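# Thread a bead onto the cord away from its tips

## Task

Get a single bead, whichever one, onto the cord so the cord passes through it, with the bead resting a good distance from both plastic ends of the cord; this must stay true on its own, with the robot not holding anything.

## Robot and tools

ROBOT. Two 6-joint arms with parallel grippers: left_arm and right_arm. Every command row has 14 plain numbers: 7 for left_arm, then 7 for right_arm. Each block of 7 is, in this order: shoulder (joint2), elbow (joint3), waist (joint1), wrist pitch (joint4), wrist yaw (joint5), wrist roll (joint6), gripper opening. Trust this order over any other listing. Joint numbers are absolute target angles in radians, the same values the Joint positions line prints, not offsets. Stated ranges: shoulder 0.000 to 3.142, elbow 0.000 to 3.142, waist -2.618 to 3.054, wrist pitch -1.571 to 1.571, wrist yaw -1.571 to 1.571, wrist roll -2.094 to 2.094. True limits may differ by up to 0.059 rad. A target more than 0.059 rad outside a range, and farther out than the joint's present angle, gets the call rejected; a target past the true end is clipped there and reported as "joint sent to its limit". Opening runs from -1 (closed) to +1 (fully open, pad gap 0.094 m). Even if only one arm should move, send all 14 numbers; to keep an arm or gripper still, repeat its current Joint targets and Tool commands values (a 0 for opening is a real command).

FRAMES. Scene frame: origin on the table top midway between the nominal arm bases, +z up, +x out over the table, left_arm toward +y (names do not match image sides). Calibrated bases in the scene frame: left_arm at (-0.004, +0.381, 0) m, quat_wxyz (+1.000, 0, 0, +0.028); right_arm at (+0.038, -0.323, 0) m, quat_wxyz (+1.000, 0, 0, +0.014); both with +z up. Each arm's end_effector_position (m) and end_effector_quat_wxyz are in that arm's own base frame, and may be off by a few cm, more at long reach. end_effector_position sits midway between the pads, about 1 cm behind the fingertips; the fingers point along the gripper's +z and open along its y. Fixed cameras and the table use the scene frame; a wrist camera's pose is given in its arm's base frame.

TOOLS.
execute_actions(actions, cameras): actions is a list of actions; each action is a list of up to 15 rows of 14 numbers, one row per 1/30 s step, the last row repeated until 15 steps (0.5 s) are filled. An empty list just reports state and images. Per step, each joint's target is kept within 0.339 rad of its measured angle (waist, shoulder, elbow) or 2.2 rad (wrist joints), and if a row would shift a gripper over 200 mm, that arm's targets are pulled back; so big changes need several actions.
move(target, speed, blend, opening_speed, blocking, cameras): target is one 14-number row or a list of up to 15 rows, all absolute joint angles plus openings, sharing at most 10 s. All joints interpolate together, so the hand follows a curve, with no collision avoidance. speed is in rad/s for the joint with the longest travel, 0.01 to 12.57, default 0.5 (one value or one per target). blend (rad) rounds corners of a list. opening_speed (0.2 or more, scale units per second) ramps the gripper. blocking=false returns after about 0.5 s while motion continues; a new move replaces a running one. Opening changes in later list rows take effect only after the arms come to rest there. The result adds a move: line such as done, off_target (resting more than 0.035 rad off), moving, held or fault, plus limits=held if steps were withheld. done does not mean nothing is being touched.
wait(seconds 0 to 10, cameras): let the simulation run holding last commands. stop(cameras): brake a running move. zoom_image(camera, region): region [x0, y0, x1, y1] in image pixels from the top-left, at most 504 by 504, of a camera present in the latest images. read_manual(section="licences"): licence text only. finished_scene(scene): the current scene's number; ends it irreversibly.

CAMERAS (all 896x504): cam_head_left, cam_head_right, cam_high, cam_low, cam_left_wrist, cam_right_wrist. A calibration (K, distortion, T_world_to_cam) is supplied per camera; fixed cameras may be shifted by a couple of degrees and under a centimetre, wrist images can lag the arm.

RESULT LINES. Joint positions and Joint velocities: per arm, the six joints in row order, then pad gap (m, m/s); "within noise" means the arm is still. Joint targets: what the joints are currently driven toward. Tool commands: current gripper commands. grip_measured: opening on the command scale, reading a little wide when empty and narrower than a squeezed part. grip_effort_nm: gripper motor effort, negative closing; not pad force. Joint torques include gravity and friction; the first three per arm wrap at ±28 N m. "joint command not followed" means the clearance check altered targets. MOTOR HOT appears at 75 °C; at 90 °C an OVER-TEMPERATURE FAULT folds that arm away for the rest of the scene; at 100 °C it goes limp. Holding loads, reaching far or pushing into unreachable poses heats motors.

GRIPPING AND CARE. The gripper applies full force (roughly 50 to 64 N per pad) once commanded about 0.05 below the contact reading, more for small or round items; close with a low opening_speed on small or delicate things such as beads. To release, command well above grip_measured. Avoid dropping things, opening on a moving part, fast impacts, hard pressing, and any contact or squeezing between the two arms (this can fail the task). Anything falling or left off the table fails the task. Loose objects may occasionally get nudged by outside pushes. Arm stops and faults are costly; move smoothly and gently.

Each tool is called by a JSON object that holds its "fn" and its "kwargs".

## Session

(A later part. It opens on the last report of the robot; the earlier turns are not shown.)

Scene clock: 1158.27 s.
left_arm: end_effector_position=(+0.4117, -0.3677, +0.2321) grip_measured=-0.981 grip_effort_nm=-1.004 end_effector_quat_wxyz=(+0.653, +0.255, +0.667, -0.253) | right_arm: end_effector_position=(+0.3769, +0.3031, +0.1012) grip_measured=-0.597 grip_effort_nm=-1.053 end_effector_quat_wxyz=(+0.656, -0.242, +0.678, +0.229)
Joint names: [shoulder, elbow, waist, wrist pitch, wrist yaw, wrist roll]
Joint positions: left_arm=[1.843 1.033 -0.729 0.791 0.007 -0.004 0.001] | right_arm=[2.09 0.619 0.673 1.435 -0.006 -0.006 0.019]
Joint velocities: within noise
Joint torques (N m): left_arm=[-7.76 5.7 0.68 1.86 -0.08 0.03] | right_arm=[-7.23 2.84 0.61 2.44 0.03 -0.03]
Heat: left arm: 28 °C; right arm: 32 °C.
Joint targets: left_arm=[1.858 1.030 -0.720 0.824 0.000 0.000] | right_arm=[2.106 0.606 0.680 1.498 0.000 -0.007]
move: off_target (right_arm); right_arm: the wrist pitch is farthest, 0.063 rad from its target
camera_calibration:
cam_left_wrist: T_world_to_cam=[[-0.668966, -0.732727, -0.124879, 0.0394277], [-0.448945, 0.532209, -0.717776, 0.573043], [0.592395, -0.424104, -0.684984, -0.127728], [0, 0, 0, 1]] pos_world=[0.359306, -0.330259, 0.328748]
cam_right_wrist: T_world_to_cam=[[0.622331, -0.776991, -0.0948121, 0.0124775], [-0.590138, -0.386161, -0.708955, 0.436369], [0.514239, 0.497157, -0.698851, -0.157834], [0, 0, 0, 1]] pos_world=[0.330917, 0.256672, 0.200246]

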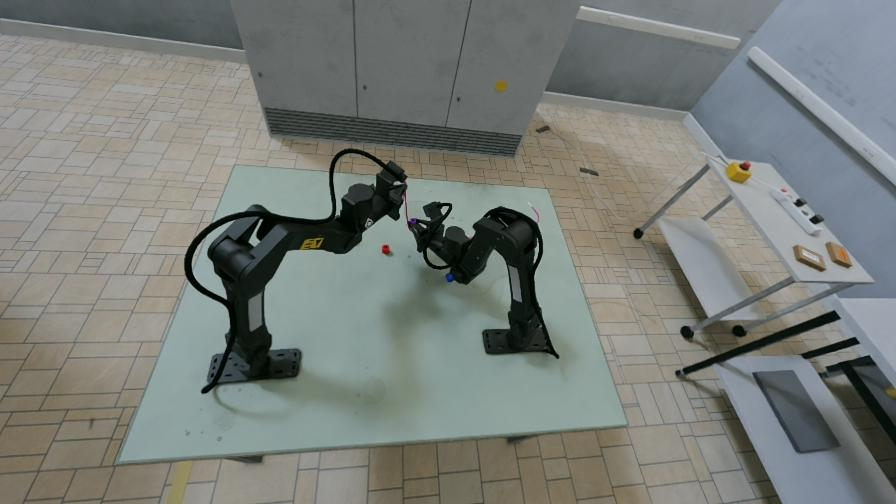

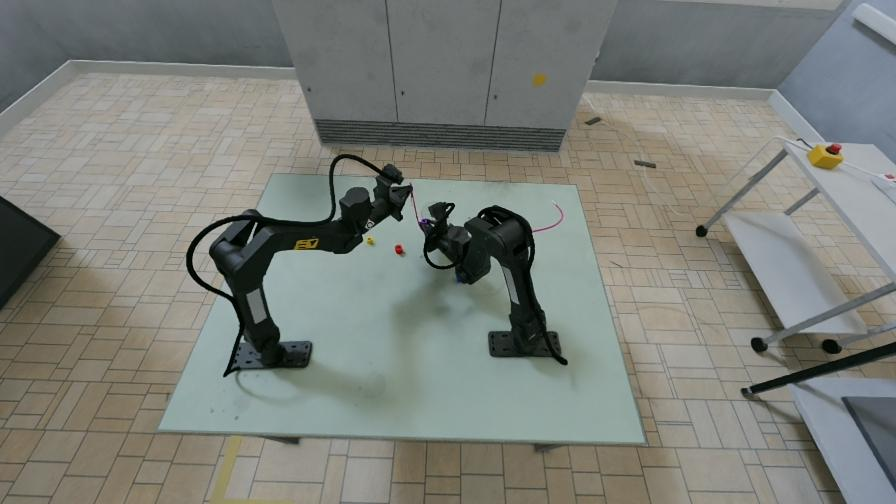

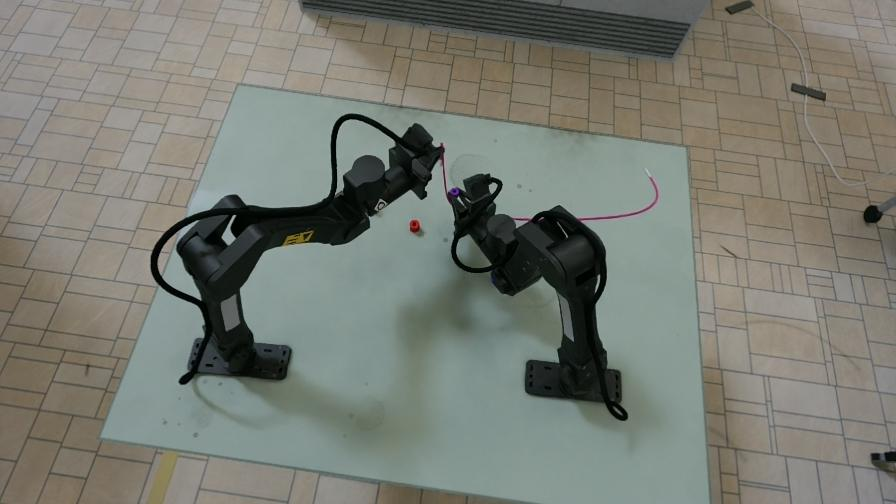

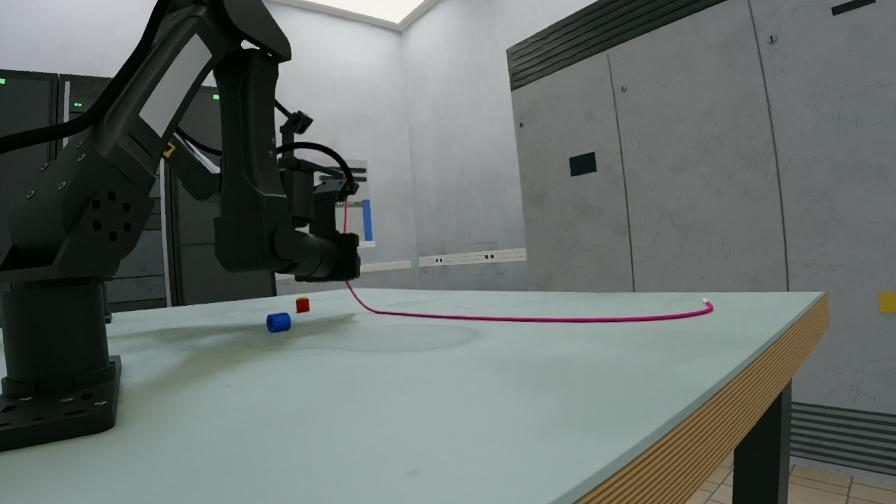

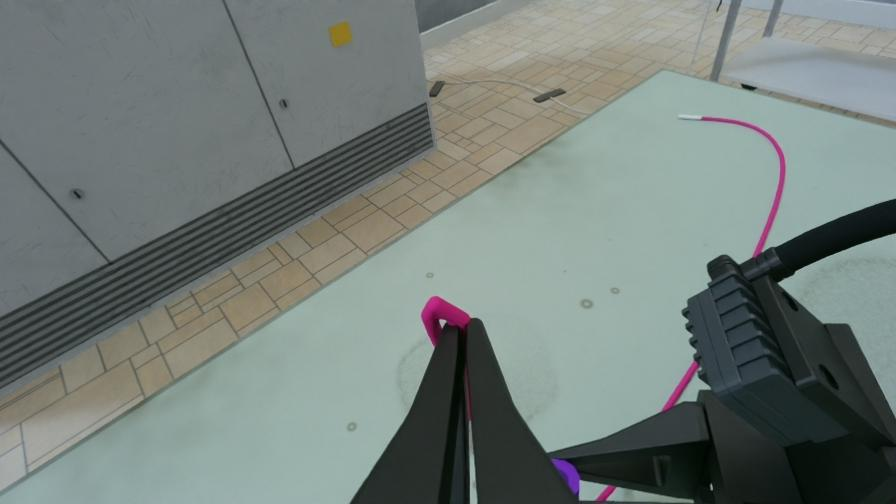

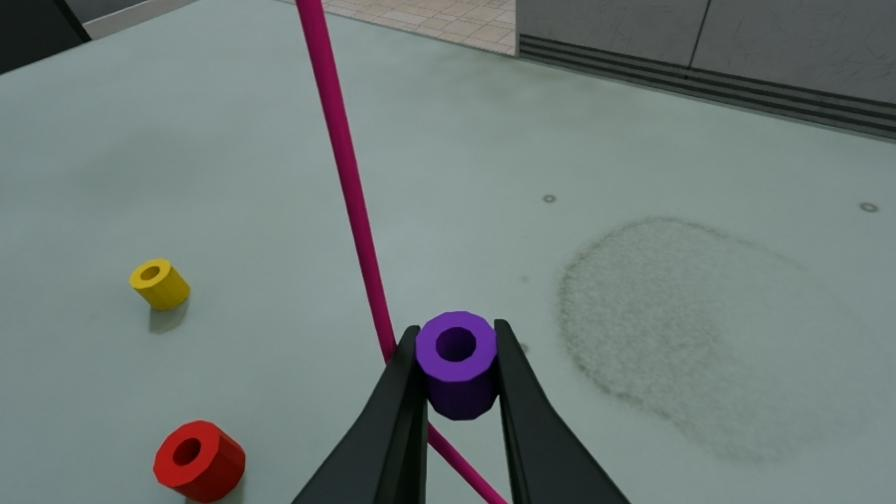

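{"fn": "move", "kwargs": {"target": [1.966, 1.084, -0.826, 0.93, 0.0, 0.0, -1.0, 2.106, 0.606, 0.68, 1.498, 0.0, -0.007, -0.62], "speed": 0.2, "cameras": ["cam_low", "cam_left_wrist", "cam_right_wrist", "cam_high"]}}

Scene clock: 1186.37 s.
left_arm: end_effector_position=(+0.3844, -0.4157, +0.2106) grip_measured=-0.981 grip_effort_nm=-0.999 end_effector_quat_wxyz=(+0.647, +0.284, +0.647, -0.287) | right_arm: end_effector_position=(+0.3769, +0.3031, +0.1012) grip_measured=-0.597 grip_effort_nm=-1.057 end_effector_quat_wxyz=(+0.656, -0.242, +0.678, +0.229)
Joint names: [shoulder, elbow, waist, wrist pitch, wrist yaw, wrist roll]
Joint positions: left_arm=[1.949 1.054 -0.824 0.897 0.006 -0.004 0.001] | right_arm=[2.09 0.619 0.673 1.435 -0.006 -0.006 0.019]
Joint velocities: within noise
Joint torques (N m): left_arm=[-8.31 8.05 -0.13 1.87 -0.07 0.02] | right_arm=[-7.3 2.84 0.59 2.44 0.03 0.01]
Heat: left arm: 30 °C; right arm: 35 °C.
Joint targets: left_arm=[1.966 1.084 -0.826 0.930 0.000 0.000] | right_arm=[2.106 0.606 0.680 1.498 0.000 -0.007]
move: off_target (right_arm); right_arm: the wrist pitch is farthest, 0.063 rad from its target
camera_calibration:
cam_left_wrist: T_world_to_cam=[[-0.733702, -0.667796, -0.125423, 0.0352353], [-0.386293, 0.561811, -0.731537, 0.562016], [0.558981, -0.48828, -0.670166, -0.163564], [0, 0, 0, 1]] pos_world=[0.334384, -0.372082, 0.30594]
cam_right_wrist: T_world_to_cam=[[0.622343, -0.77703, -0.0944118, 0.0124038], [-0.589982, -0.386391, -0.708959, 0.436378], [0.514403, 0.496917, -0.698901, -0.157817], [0, 0, 0, 1]] pos_world=[0.330917, 0.256672, 0.200247]
Images, in order (width x height): cam_high 896x504, cam_low 896x504, cam_left_wrist 896x504, cam_right_wrist 896x504.

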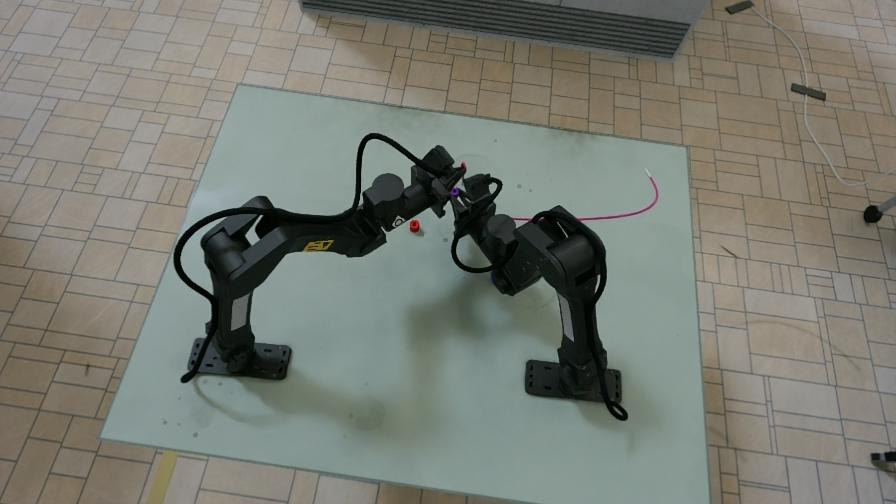

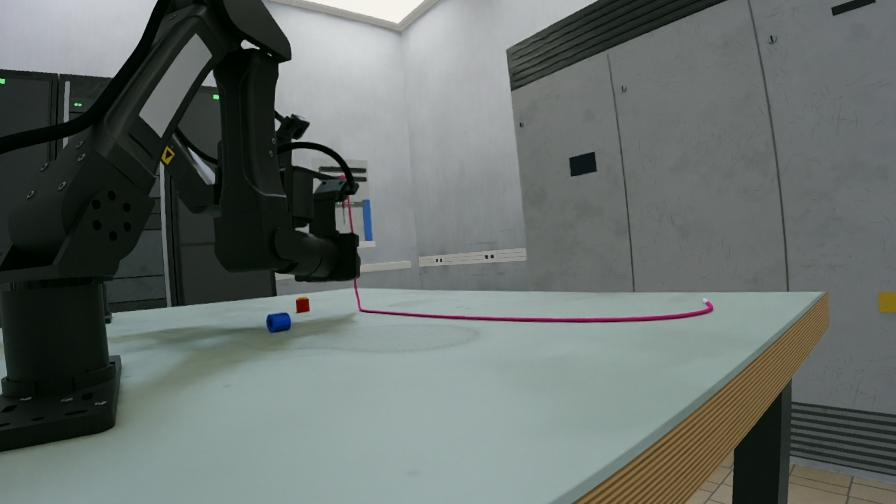

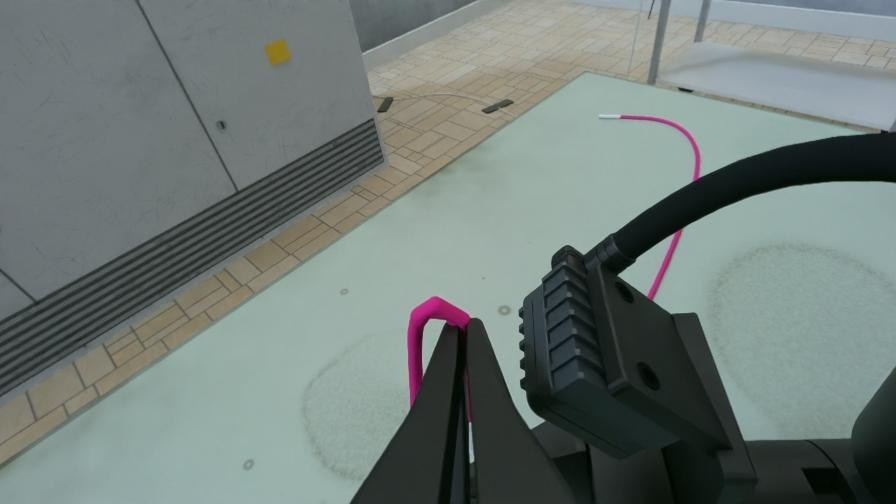

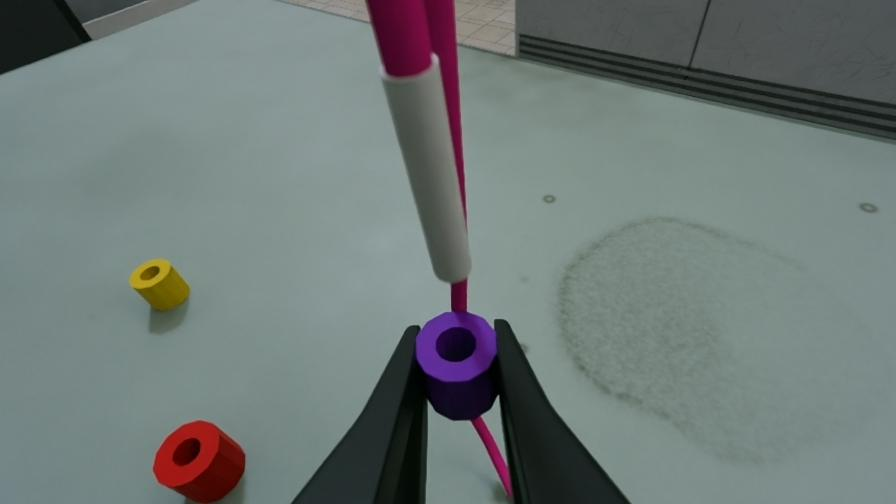

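{"fn": "zoom_image", "kwargs": {"camera": "cam_right_wrist", "region": [360, 220, 560, 440]}}

Scaled by 2.291 from the camera's 896x504 image, which has a finer 1280x720 frame.

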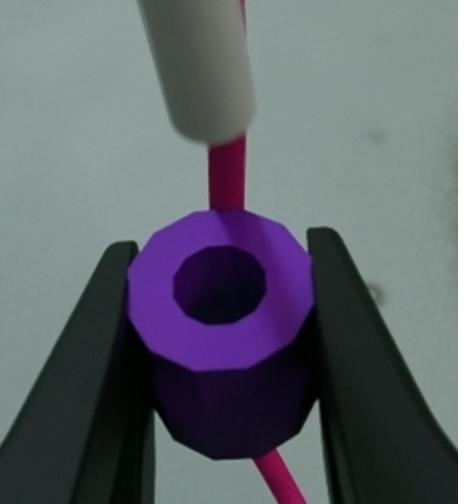

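{"fn": "move", "kwargs": {"target": [2.063, 1.005, -0.772, 1.055, 0.0, 0.0, -1.0, 2.106, 0.606, 0.68, 1.498, 0.0, -0.007, -0.62], "speed": 0.15, "cameras": ["cam_left_wrist", "cam_right_wrist", "cam_high"]}}

Scene clock: 1220.20 s.
left_arm: end_effector_position=(+0.4017, -0.3979, +0.1687) grip_measured=-0.981 grip_effort_nm=-1.009 end_effector_quat_wxyz=(+0.647, +0.272, +0.659, -0.270) | right_arm: end_effector_position=(+0.3769, +0.3031, +0.1012) grip_measured=-0.597 grip_effort_nm=-1.057 end_effector_quat_wxyz=(+0.656, -0.242, +0.678, +0.229)
Joint names: [shoulder, elbow, waist, wrist pitch, wrist yaw, wrist roll]
Joint positions: left_arm=[2.046 1.008 -0.781 1.022 0.006 -0.004 0.001] | right_arm=[2.09 0.619 0.673 1.435 -0.006 -0.006 0.019]
Joint velocities: within noise
Joint torques (N m): left_arm=[-8.62 5 0.69 1.87 -0.07 0.03] | right_arm=[-7.25 2.84 0.62 2.42 0.04 0.01]
Heat: left arm: 31 °C; right arm: 40 °C.
Joint targets: left_arm=[2.063 1.005 -0.772 1.055 0.000 0.000] | right_arm=[2.106 0.606 0.680 1.498 0.000 -0.007]
move: off_target (right_arm); right_arm: the wrist pitch is farthest, 0.063 rad from its target
camera_calibration:
cam_left_wrist: T_world_to_cam=[[-0.705265, -0.697789, -0.125264, 0.0312156], [-0.419593, 0.553269, -0.719608, 0.536036], [0.571439, -0.454955, -0.682989, -0.182286], [0, 0, 0, 1]] pos_world=[0.351097, -0.357722, 0.265147]
cam_right_wrist: T_world_to_cam=[[0.622343, -0.77703, -0.0944118, 0.0124038], [-0.589982, -0.386391, -0.708959, 0.436378], [0.514403, 0.496917, -0.698901, -0.157817], [0, 0, 0, 1]] pos_world=[0.330917, 0.256672, 0.200247]
Images, in order (width x height): cam_high 896x504, cam_left_wrist 896x504, cam_right_wrist 896x504.

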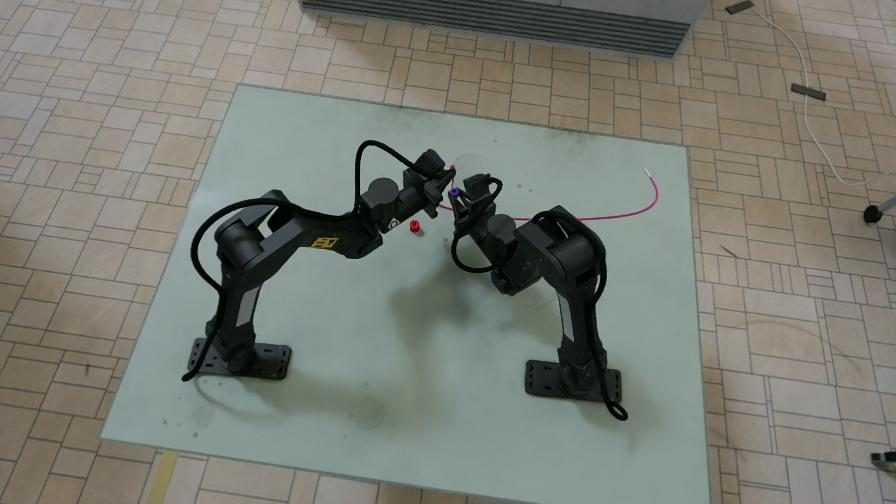

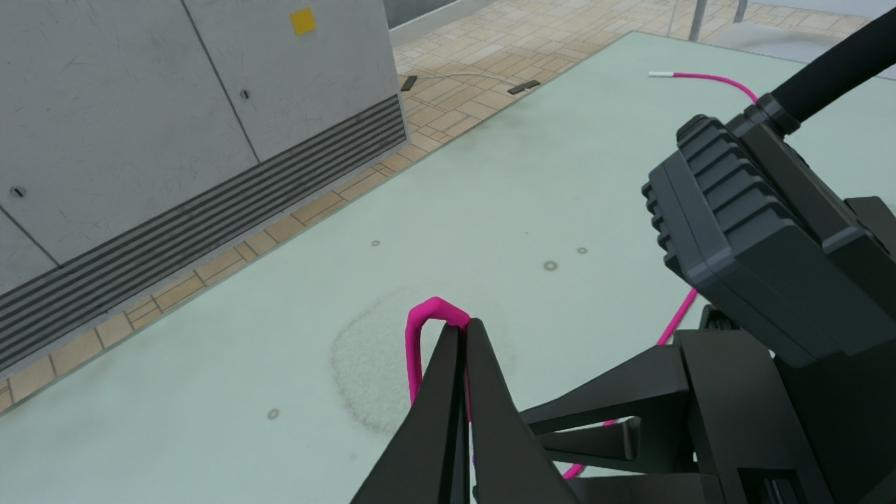

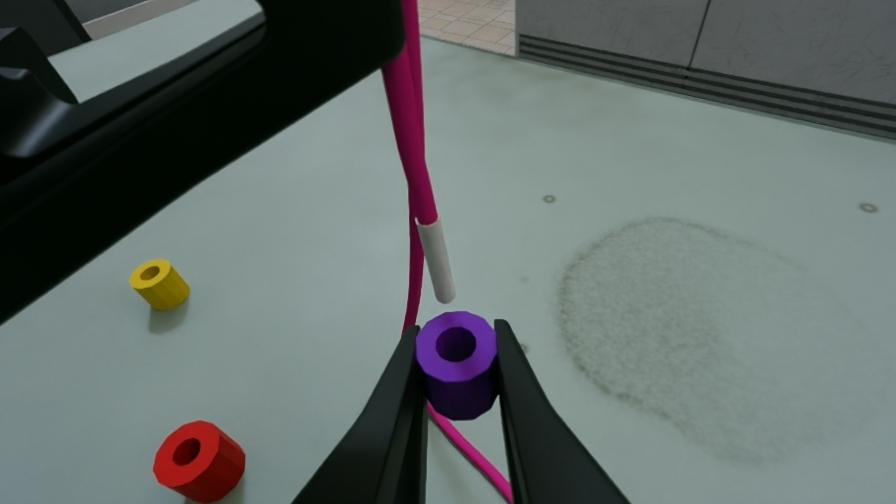

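{"fn": "zoom_image", "kwargs": {"camera": "cam_right_wrist", "region": [380, 200, 540, 400]}}

{"fn": "zoom_image", "kwargs": {"camera": "cam_high", "region": [400, 140, 520, 240]}}

{"fn": "zoom_image", "kwargs": {"camera": "cam_left_wrist", "region": [380, 380, 640, 504]}}

Scaled by 2.520 from the camera's 896x504 image, which has a finer 1280x720 frame.

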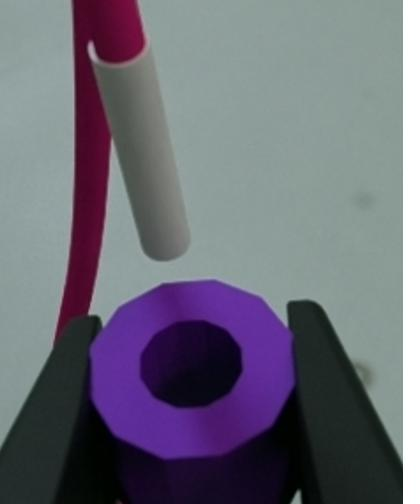

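Scaled by 4.200 from the camera's 896x504 image, which has a finer 1280x720 frame.

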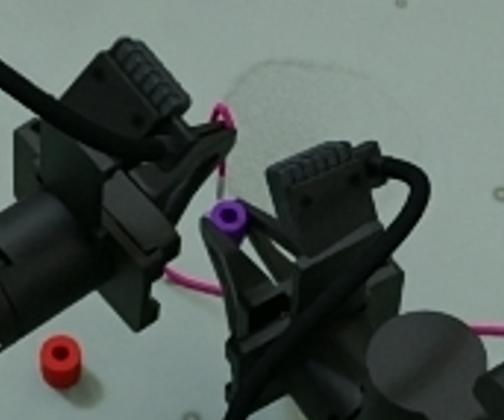

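Scaled by 1.938 from the camera's 896x504 image, which has a finer 1280x720 frame.

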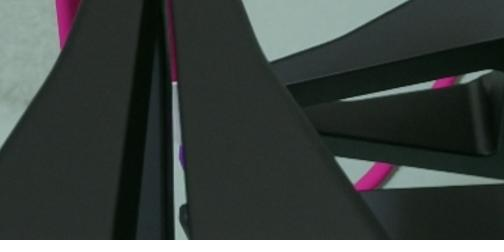

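{"fn": "move", "kwargs": {"target": [2.063, 1.005, -0.801, 1.055, 0.0, 0.0, -1.0, 2.106, 0.606, 0.68, 1.498, 0.0, -0.007, -0.62], "speed": 0.1, "cameras": ["cam_right_wrist", "cam_high"]}}

{"fn": "zoom_image", "kwargs": {"camera": "cam_right_wrist", "region": [380, 200, 540, 400]}}

{"fn": "zoom_image", "kwargs": {"camera": "cam_high", "region": [420, 150, 500, 220]}}

Scene clock: 1263.93 s.
left_arm: end_effector_position=(+0.3970, -0.4026, +0.1690) grip_measured=-0.981 grip_effort_nm=-1.004 end_effector_quat_wxyz=(+0.646, +0.276, +0.657, -0.274) | right_arm: end_effector_position=(+0.3769, +0.3031, +0.1013) grip_measured=-0.597 grip_effort_nm=-1.057 end_effector_quat_wxyz=(+0.656, -0.242, +0.678, +0.229)
Joint names: [shoulder, elbow, waist, wrist pitch, wrist yaw, wrist roll]
Joint positions: left_arm=[2.046 1.008 -0.792 1.023 0.006 -0.004 0.001] | right_arm=[2.09 0.619 0.673 1.436 -0.006 -0.006 0.019]
Joint velocities: within noise
Joint torques (N m): left_arm=[-8.62 5.03 -0.7 1.84 -0.07 0.02] | right_arm=[-7.3 2.84 0.61 2.44 0.05 0.02]
Heat: left arm: 30 °C; right arm: 43 °C.
Joint targets: left_arm=[2.063 1.005 -0.801 1.055 0.000 0.000] | right_arm=[2.106 0.606 0.680 1.498 0.000 -0.007]
move: off_target (right_arm); right_arm: the wrist pitch is farthest, 0.062 rad from its target
camera_calibration:
cam_right_wrist: T_world_to_cam=[[0.622332, -0.77704, -0.0944009, 0.0124174], [-0.589793, -0.386205, -0.709218, 0.436389], [0.514632, 0.497046, -0.698641, -0.157909], [0, 0, 0, 1]] pos_world=[0.330916, 0.256672, 0.200346]
Images, in order (width x height): cam_high 896x504, cam_right_wrist 896x504.

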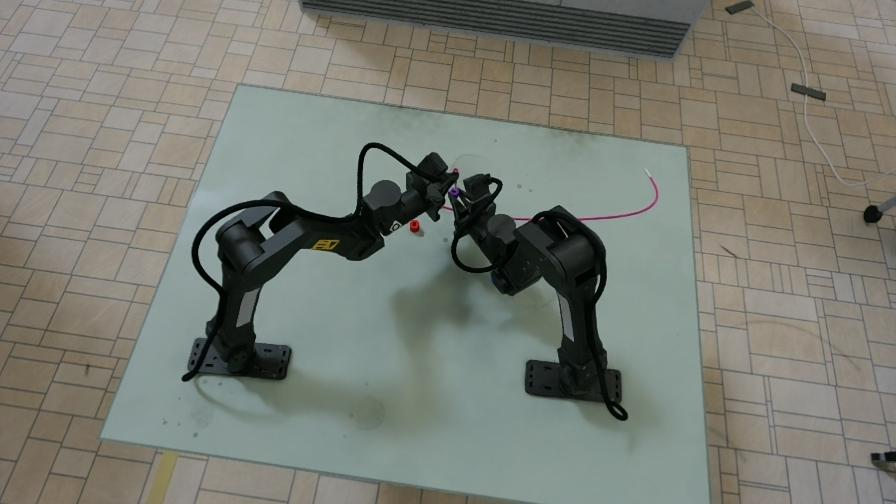

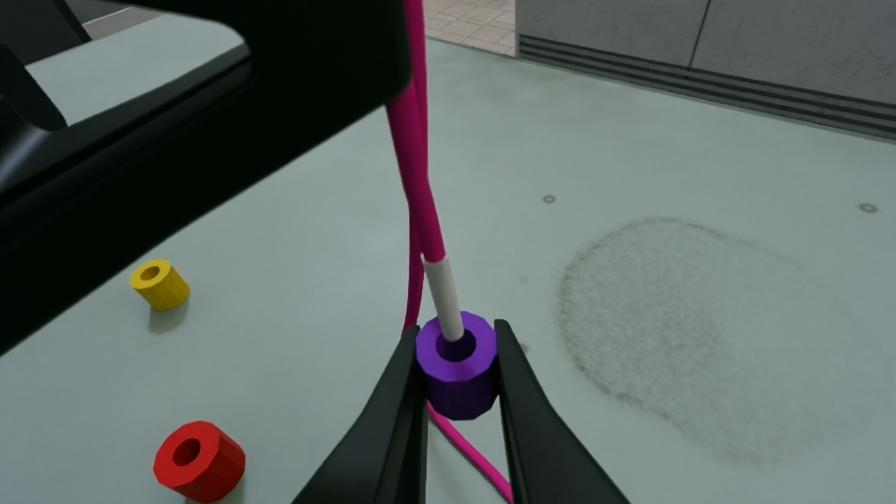

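Scaled by 2.520 from the camera's 896x504 image, which has a finer 1280x720 frame.

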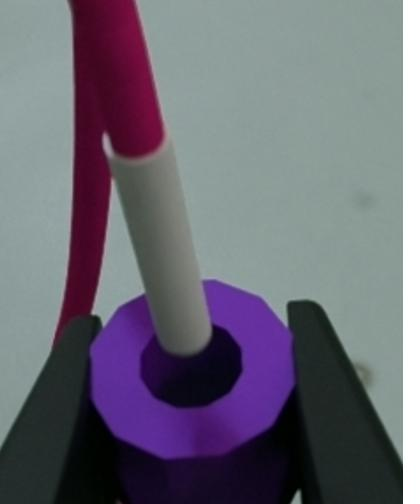

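Scaled by 6.300 from the camera's 896x504 image, which has a finer 1280x720 frame.

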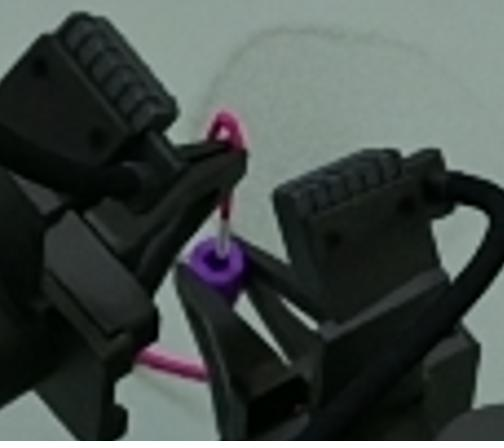

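{"fn": "move", "kwargs": {"target": [2.063, 1.005, -0.801, 0.975, 0.0, 0.0, -1.0, 2.106, 0.606, 0.68, 1.498, 0.0, -0.007, -0.62], "speed": 0.1, "cameras": ["cam_right_wrist", "cam_high"]}}

{"fn": "zoom_image", "kwargs": {"camera": "cam_right_wrist", "region": [380, 200, 540, 400]}}

{"fn": "zoom_image", "kwargs": {"camera": "cam_high", "region": [420, 150, 500, 220]}}

Scene clock: 1286.07 s.
left_arm: end_effector_position=(+0.3962, -0.4025, +0.1544) grip_measured=-0.981 grip_effort_nm=-1.004 end_effector_quat_wxyz=(+0.626, +0.284, +0.676, -0.266) | right_arm: end_effector_position=(+0.3769, +0.3031, +0.1013) grip_measured=-0.597 grip_effort_nm=-1.057 end_effector_quat_wxyz=(+0.656, -0.242, +0.678, +0.229)
Joint names: [shoulder, elbow, waist, wrist pitch, wrist yaw, wrist roll]
Joint positions: left_arm=[2.046 1.008 -0.793 0.965 0.006 -0.004 0.001] | right_arm=[2.09 0.619 0.673 1.436 -0.006 -0.006 0.019]
Joint velocities: within noise
Joint torques (N m): left_arm=[-8.64 5.03 -0.64 1.7 -0.07 0.03] | right_arm=[-7.21 2.81 0.58 2.44 0.01 0]
Heat: left arm: 31 °C; right arm: 44 °C.
Joint targets: left_arm=[2.063 1.005 -0.801 0.975 0.000 0.000] | right_arm=[2.106 0.606 0.680 1.498 0.000 -0.007]
move: off_target (right_arm); right_arm: the wrist pitch is farthest, 0.062 rad from its target
camera_calibration:
cam_right_wrist: T_world_to_cam=[[0.622332, -0.77704, -0.0944009, 0.0124174], [-0.589793, -0.386205, -0.709218, 0.436389], [0.514632, 0.497046, -0.698641, -0.157909], [0, 0, 0, 1]] pos_world=[0.330916, 0.256672, 0.200346]
Images, in order (width x height): cam_high 896x504, cam_right_wrist 896x504.

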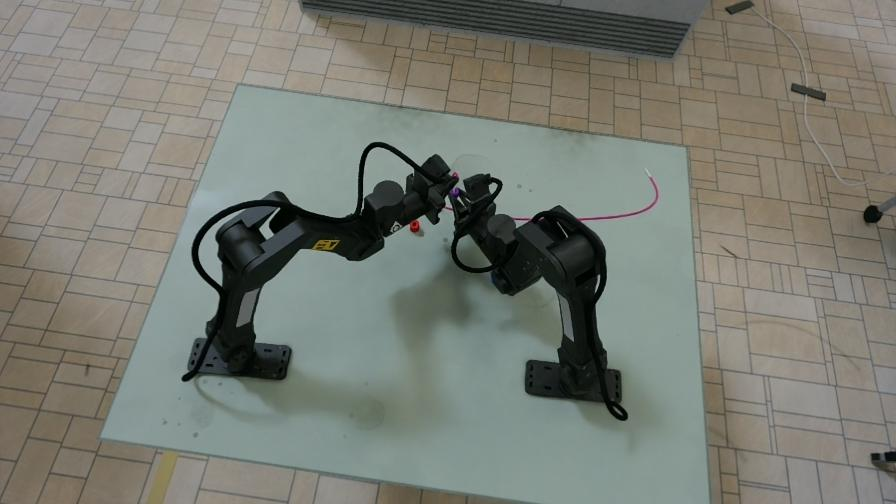

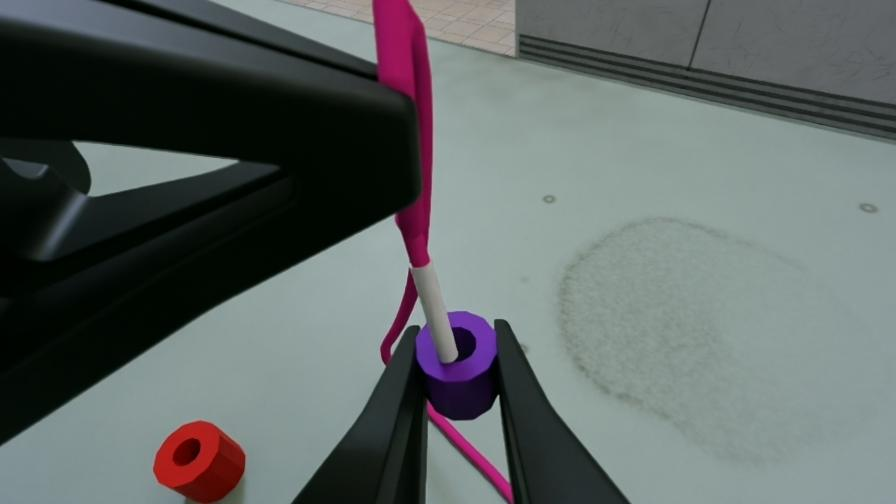

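Scaled by 2.520 from the camera's 896x504 image, which has a finer 1280x720 frame.

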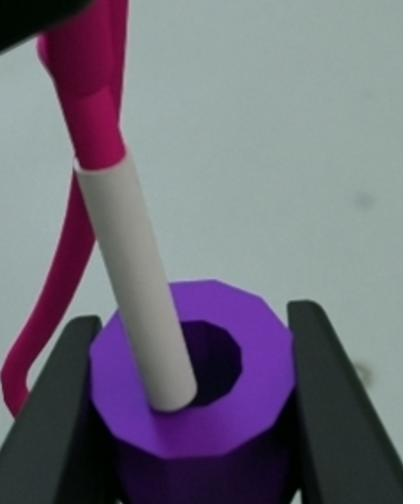

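Scaled by 6.300 from the camera's 896x504 image, which has a finer 1280x720 frame.

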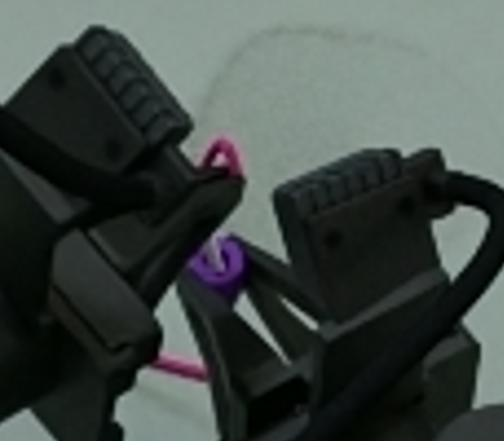

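{"fn": "move", "kwargs": {"target": [2.063, 1.005, -0.777, 0.975, 0.0, 0.0, -1.0, 2.106, 0.606, 0.68, 1.498, 0.0, -0.007, -0.62], "speed": 0.1, "cameras": ["cam_right_wrist", "cam_high"]}}

{"fn": "zoom_image", "kwargs": {"camera": "cam_right_wrist", "region": [380, 200, 540, 400]}}

{"fn": "zoom_image", "kwargs": {"camera": "cam_high", "region": [420, 150, 500, 220]}}

Scene clock: 1308.27 s.
left_arm: end_effector_position=(+0.3993, -0.3994, +0.1541) grip_measured=-0.981 grip_effort_nm=-1.009 end_effector_quat_wxyz=(+0.627, +0.281, +0.677, -0.264) | right_arm: end_effector_position=(+0.3769, +0.3031, +0.1013) grip_measured=-0.597 grip_effort_nm=-1.057 end_effector_quat_wxyz=(+0.656, -0.242, +0.678, +0.229)
Joint names: [shoulder, elbow, waist, wrist pitch, wrist yaw, wrist roll]
Joint positions: left_arm=[2.046 1.008 -0.785 0.963 0.006 -0.004 0.001] | right_arm=[2.09 0.619 0.673 1.436 -0.006 -0.006 0.019]
Joint velocities: within noise
Joint torques (N m): left_arm=[-8.65 5.01 0.65 1.68 -0.07 0.02] | right_arm=[-7.28 2.82 0.62 2.43 0.03 0.01]
Heat: left arm: 32 °C; right arm: 45 °C.
Joint targets: left_arm=[2.063 1.005 -0.777 0.975 0.000 0.000] | right_arm=[2.106 0.606 0.680 1.498 0.000 -0.007]
move: off_target (right_arm); right_arm: the wrist pitch is farthest, 0.062 rad from its target
camera_calibration:
cam_right_wrist: T_world_to_cam=[[0.622332, -0.77704, -0.0944009, 0.0124174], [-0.589793, -0.386205, -0.709218, 0.436389], [0.514632, 0.497046, -0.698641, -0.157909], [0, 0, 0, 1]] pos_world=[0.330916, 0.256672, 0.200346]
Images, in order (width x height): cam_high 896x504, cam_right_wrist 896x504.

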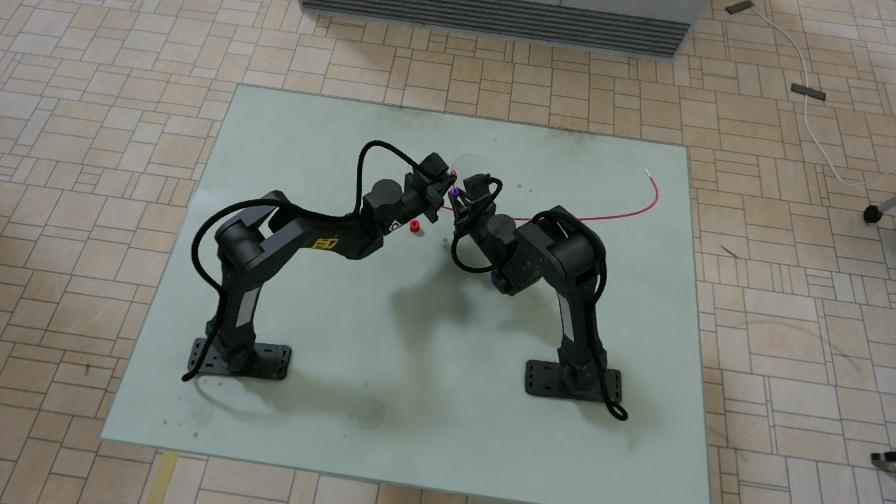

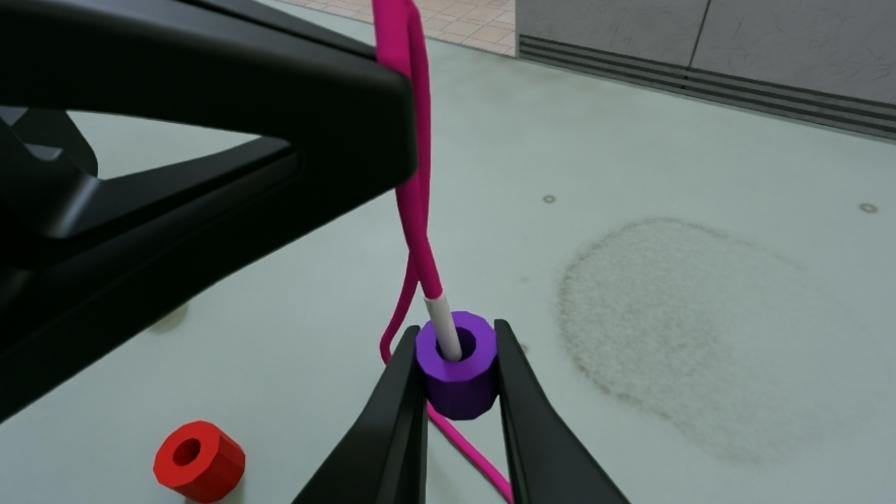

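Scaled by 2.520 from the camera's 896x504 image, which has a finer 1280x720 frame.

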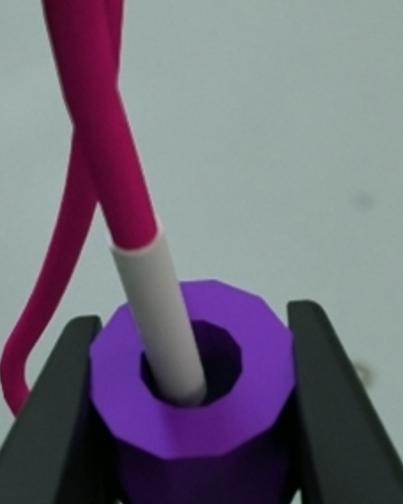

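Scaled by 6.300 from the camera's 896x504 image, which has a finer 1280x720 frame.

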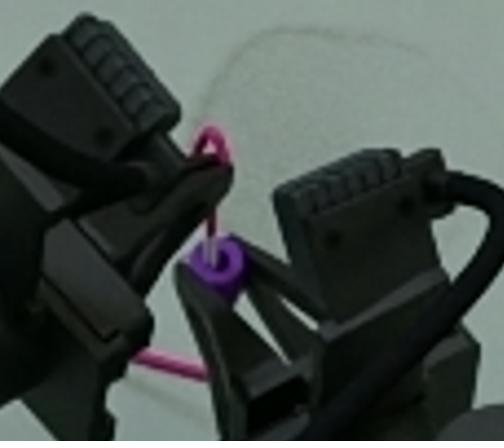

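{"fn": "move", "kwargs": {"target": [2.125, 0.994, -0.777, 1.070, 0.0, 0.0, -1.0, 2.106, 0.606, 0.68, 1.498, 0.0, -0.007, -0.62], "speed": 0.1, "cameras": ["cam_right_wrist", "cam_high", "cam_left_wrist"]}}

{"fn": "zoom_image", "kwargs": {"camera": "cam_right_wrist", "region": [380, 200, 540, 400]}}

Scene clock: 1330.40 s.
left_arm: end_effector_position=(+0.4000, -0.4002, +0.1363) grip_measured=-0.981 grip_effort_nm=-1.009 end_effector_quat_wxyz=(+0.629, +0.280, +0.675, -0.264) | right_arm: end_effector_position=(+0.3769, +0.3031, +0.1014) grip_measured=-0.597 grip_effort_nm=-1.053 end_effector_quat_wxyz=(+0.656, -0.242, +0.677, +0.229)
Joint names: [shoulder, elbow, waist, wrist pitch, wrist yaw, wrist roll]
Joint positions: left_arm=[2.105 0.999 -0.785 1.037 0.006 -0.004 0.001] | right_arm=[2.09 0.619 0.673 1.436 -0.006 -0.006 0.019]
Joint velocities: within noise
Joint torques (N m): left_arm=[-8.59 4.63 0.68 1.85 -0.07 0.03] | right_arm=[-7.31 2.78 0.64 2.45 0.05 0.01]
Heat: left arm: 32 °C; right arm: 45 °C.
Joint targets: left_arm=[2.125 0.994 -0.777 1.070 0.000 0.000] | right_arm=[2.106 0.606 0.680 1.498 0.000 -0.007]
move: off_target (right_arm); right_arm: the wrist pitch is farthest, 0.062 rad from its target
camera_calibration:
cam_left_wrist: T_world_to_cam=[[-0.713468, -0.689537, -0.124508, 0.0308663], [-0.443337, 0.581843, -0.681844, 0.528971], [0.5426, -0.431275, -0.720824, -0.178199], [0, 0, 0, 1]] pos_world=[0.353226, -0.363347, 0.236068]
cam_right_wrist: T_world_to_cam=[[0.622407, -0.776982, -0.0943877, 0.012437], [-0.589536, -0.386061, -0.70951, 0.436265], [0.514837, 0.497249, -0.698346, -0.158036], [0, 0, 0, 1]] pos_world=[0.330816, 0.256672, 0.200344]
Images, in order (width x height): cam_high 896x504, cam_left_wrist 896x504, cam_right_wrist 896x504.

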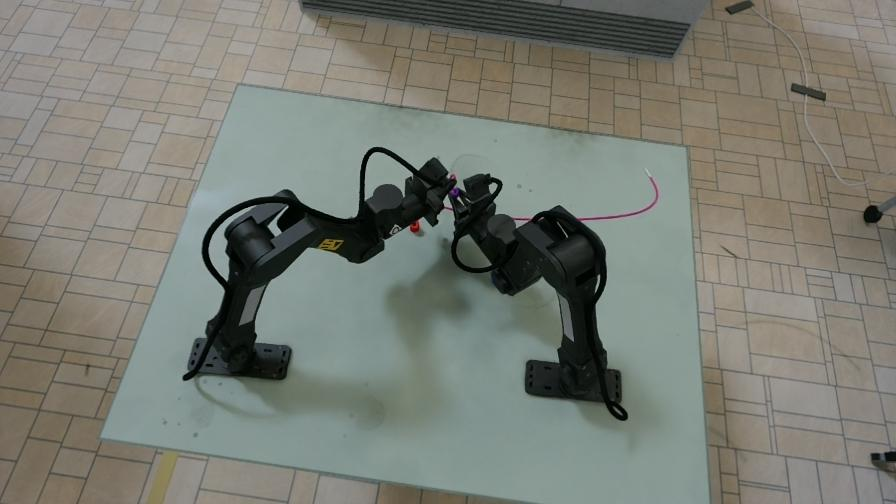

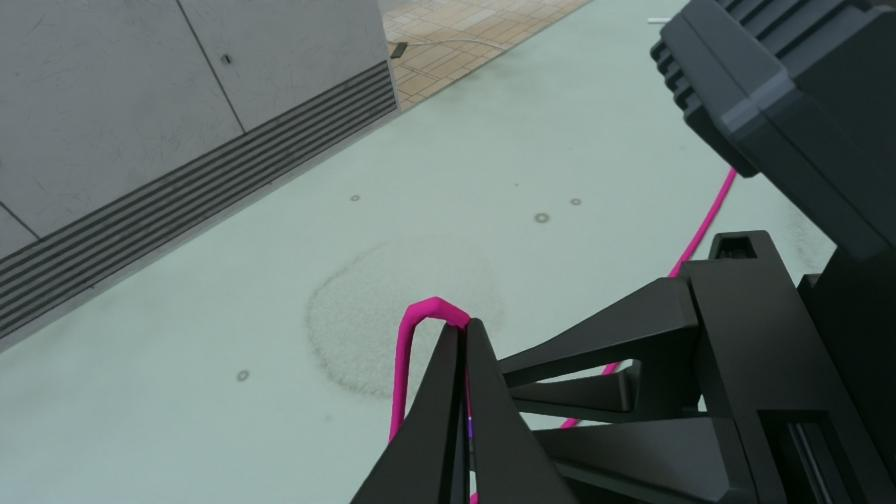

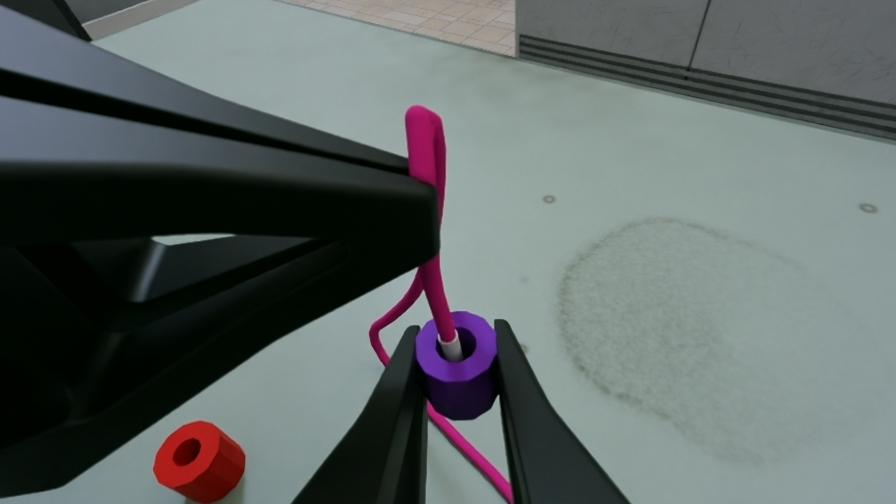

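Scaled by 2.520 from the camera's 896x504 image, which has a finer 1280x720 frame.

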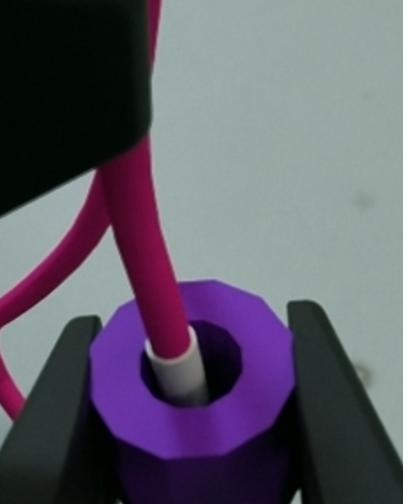

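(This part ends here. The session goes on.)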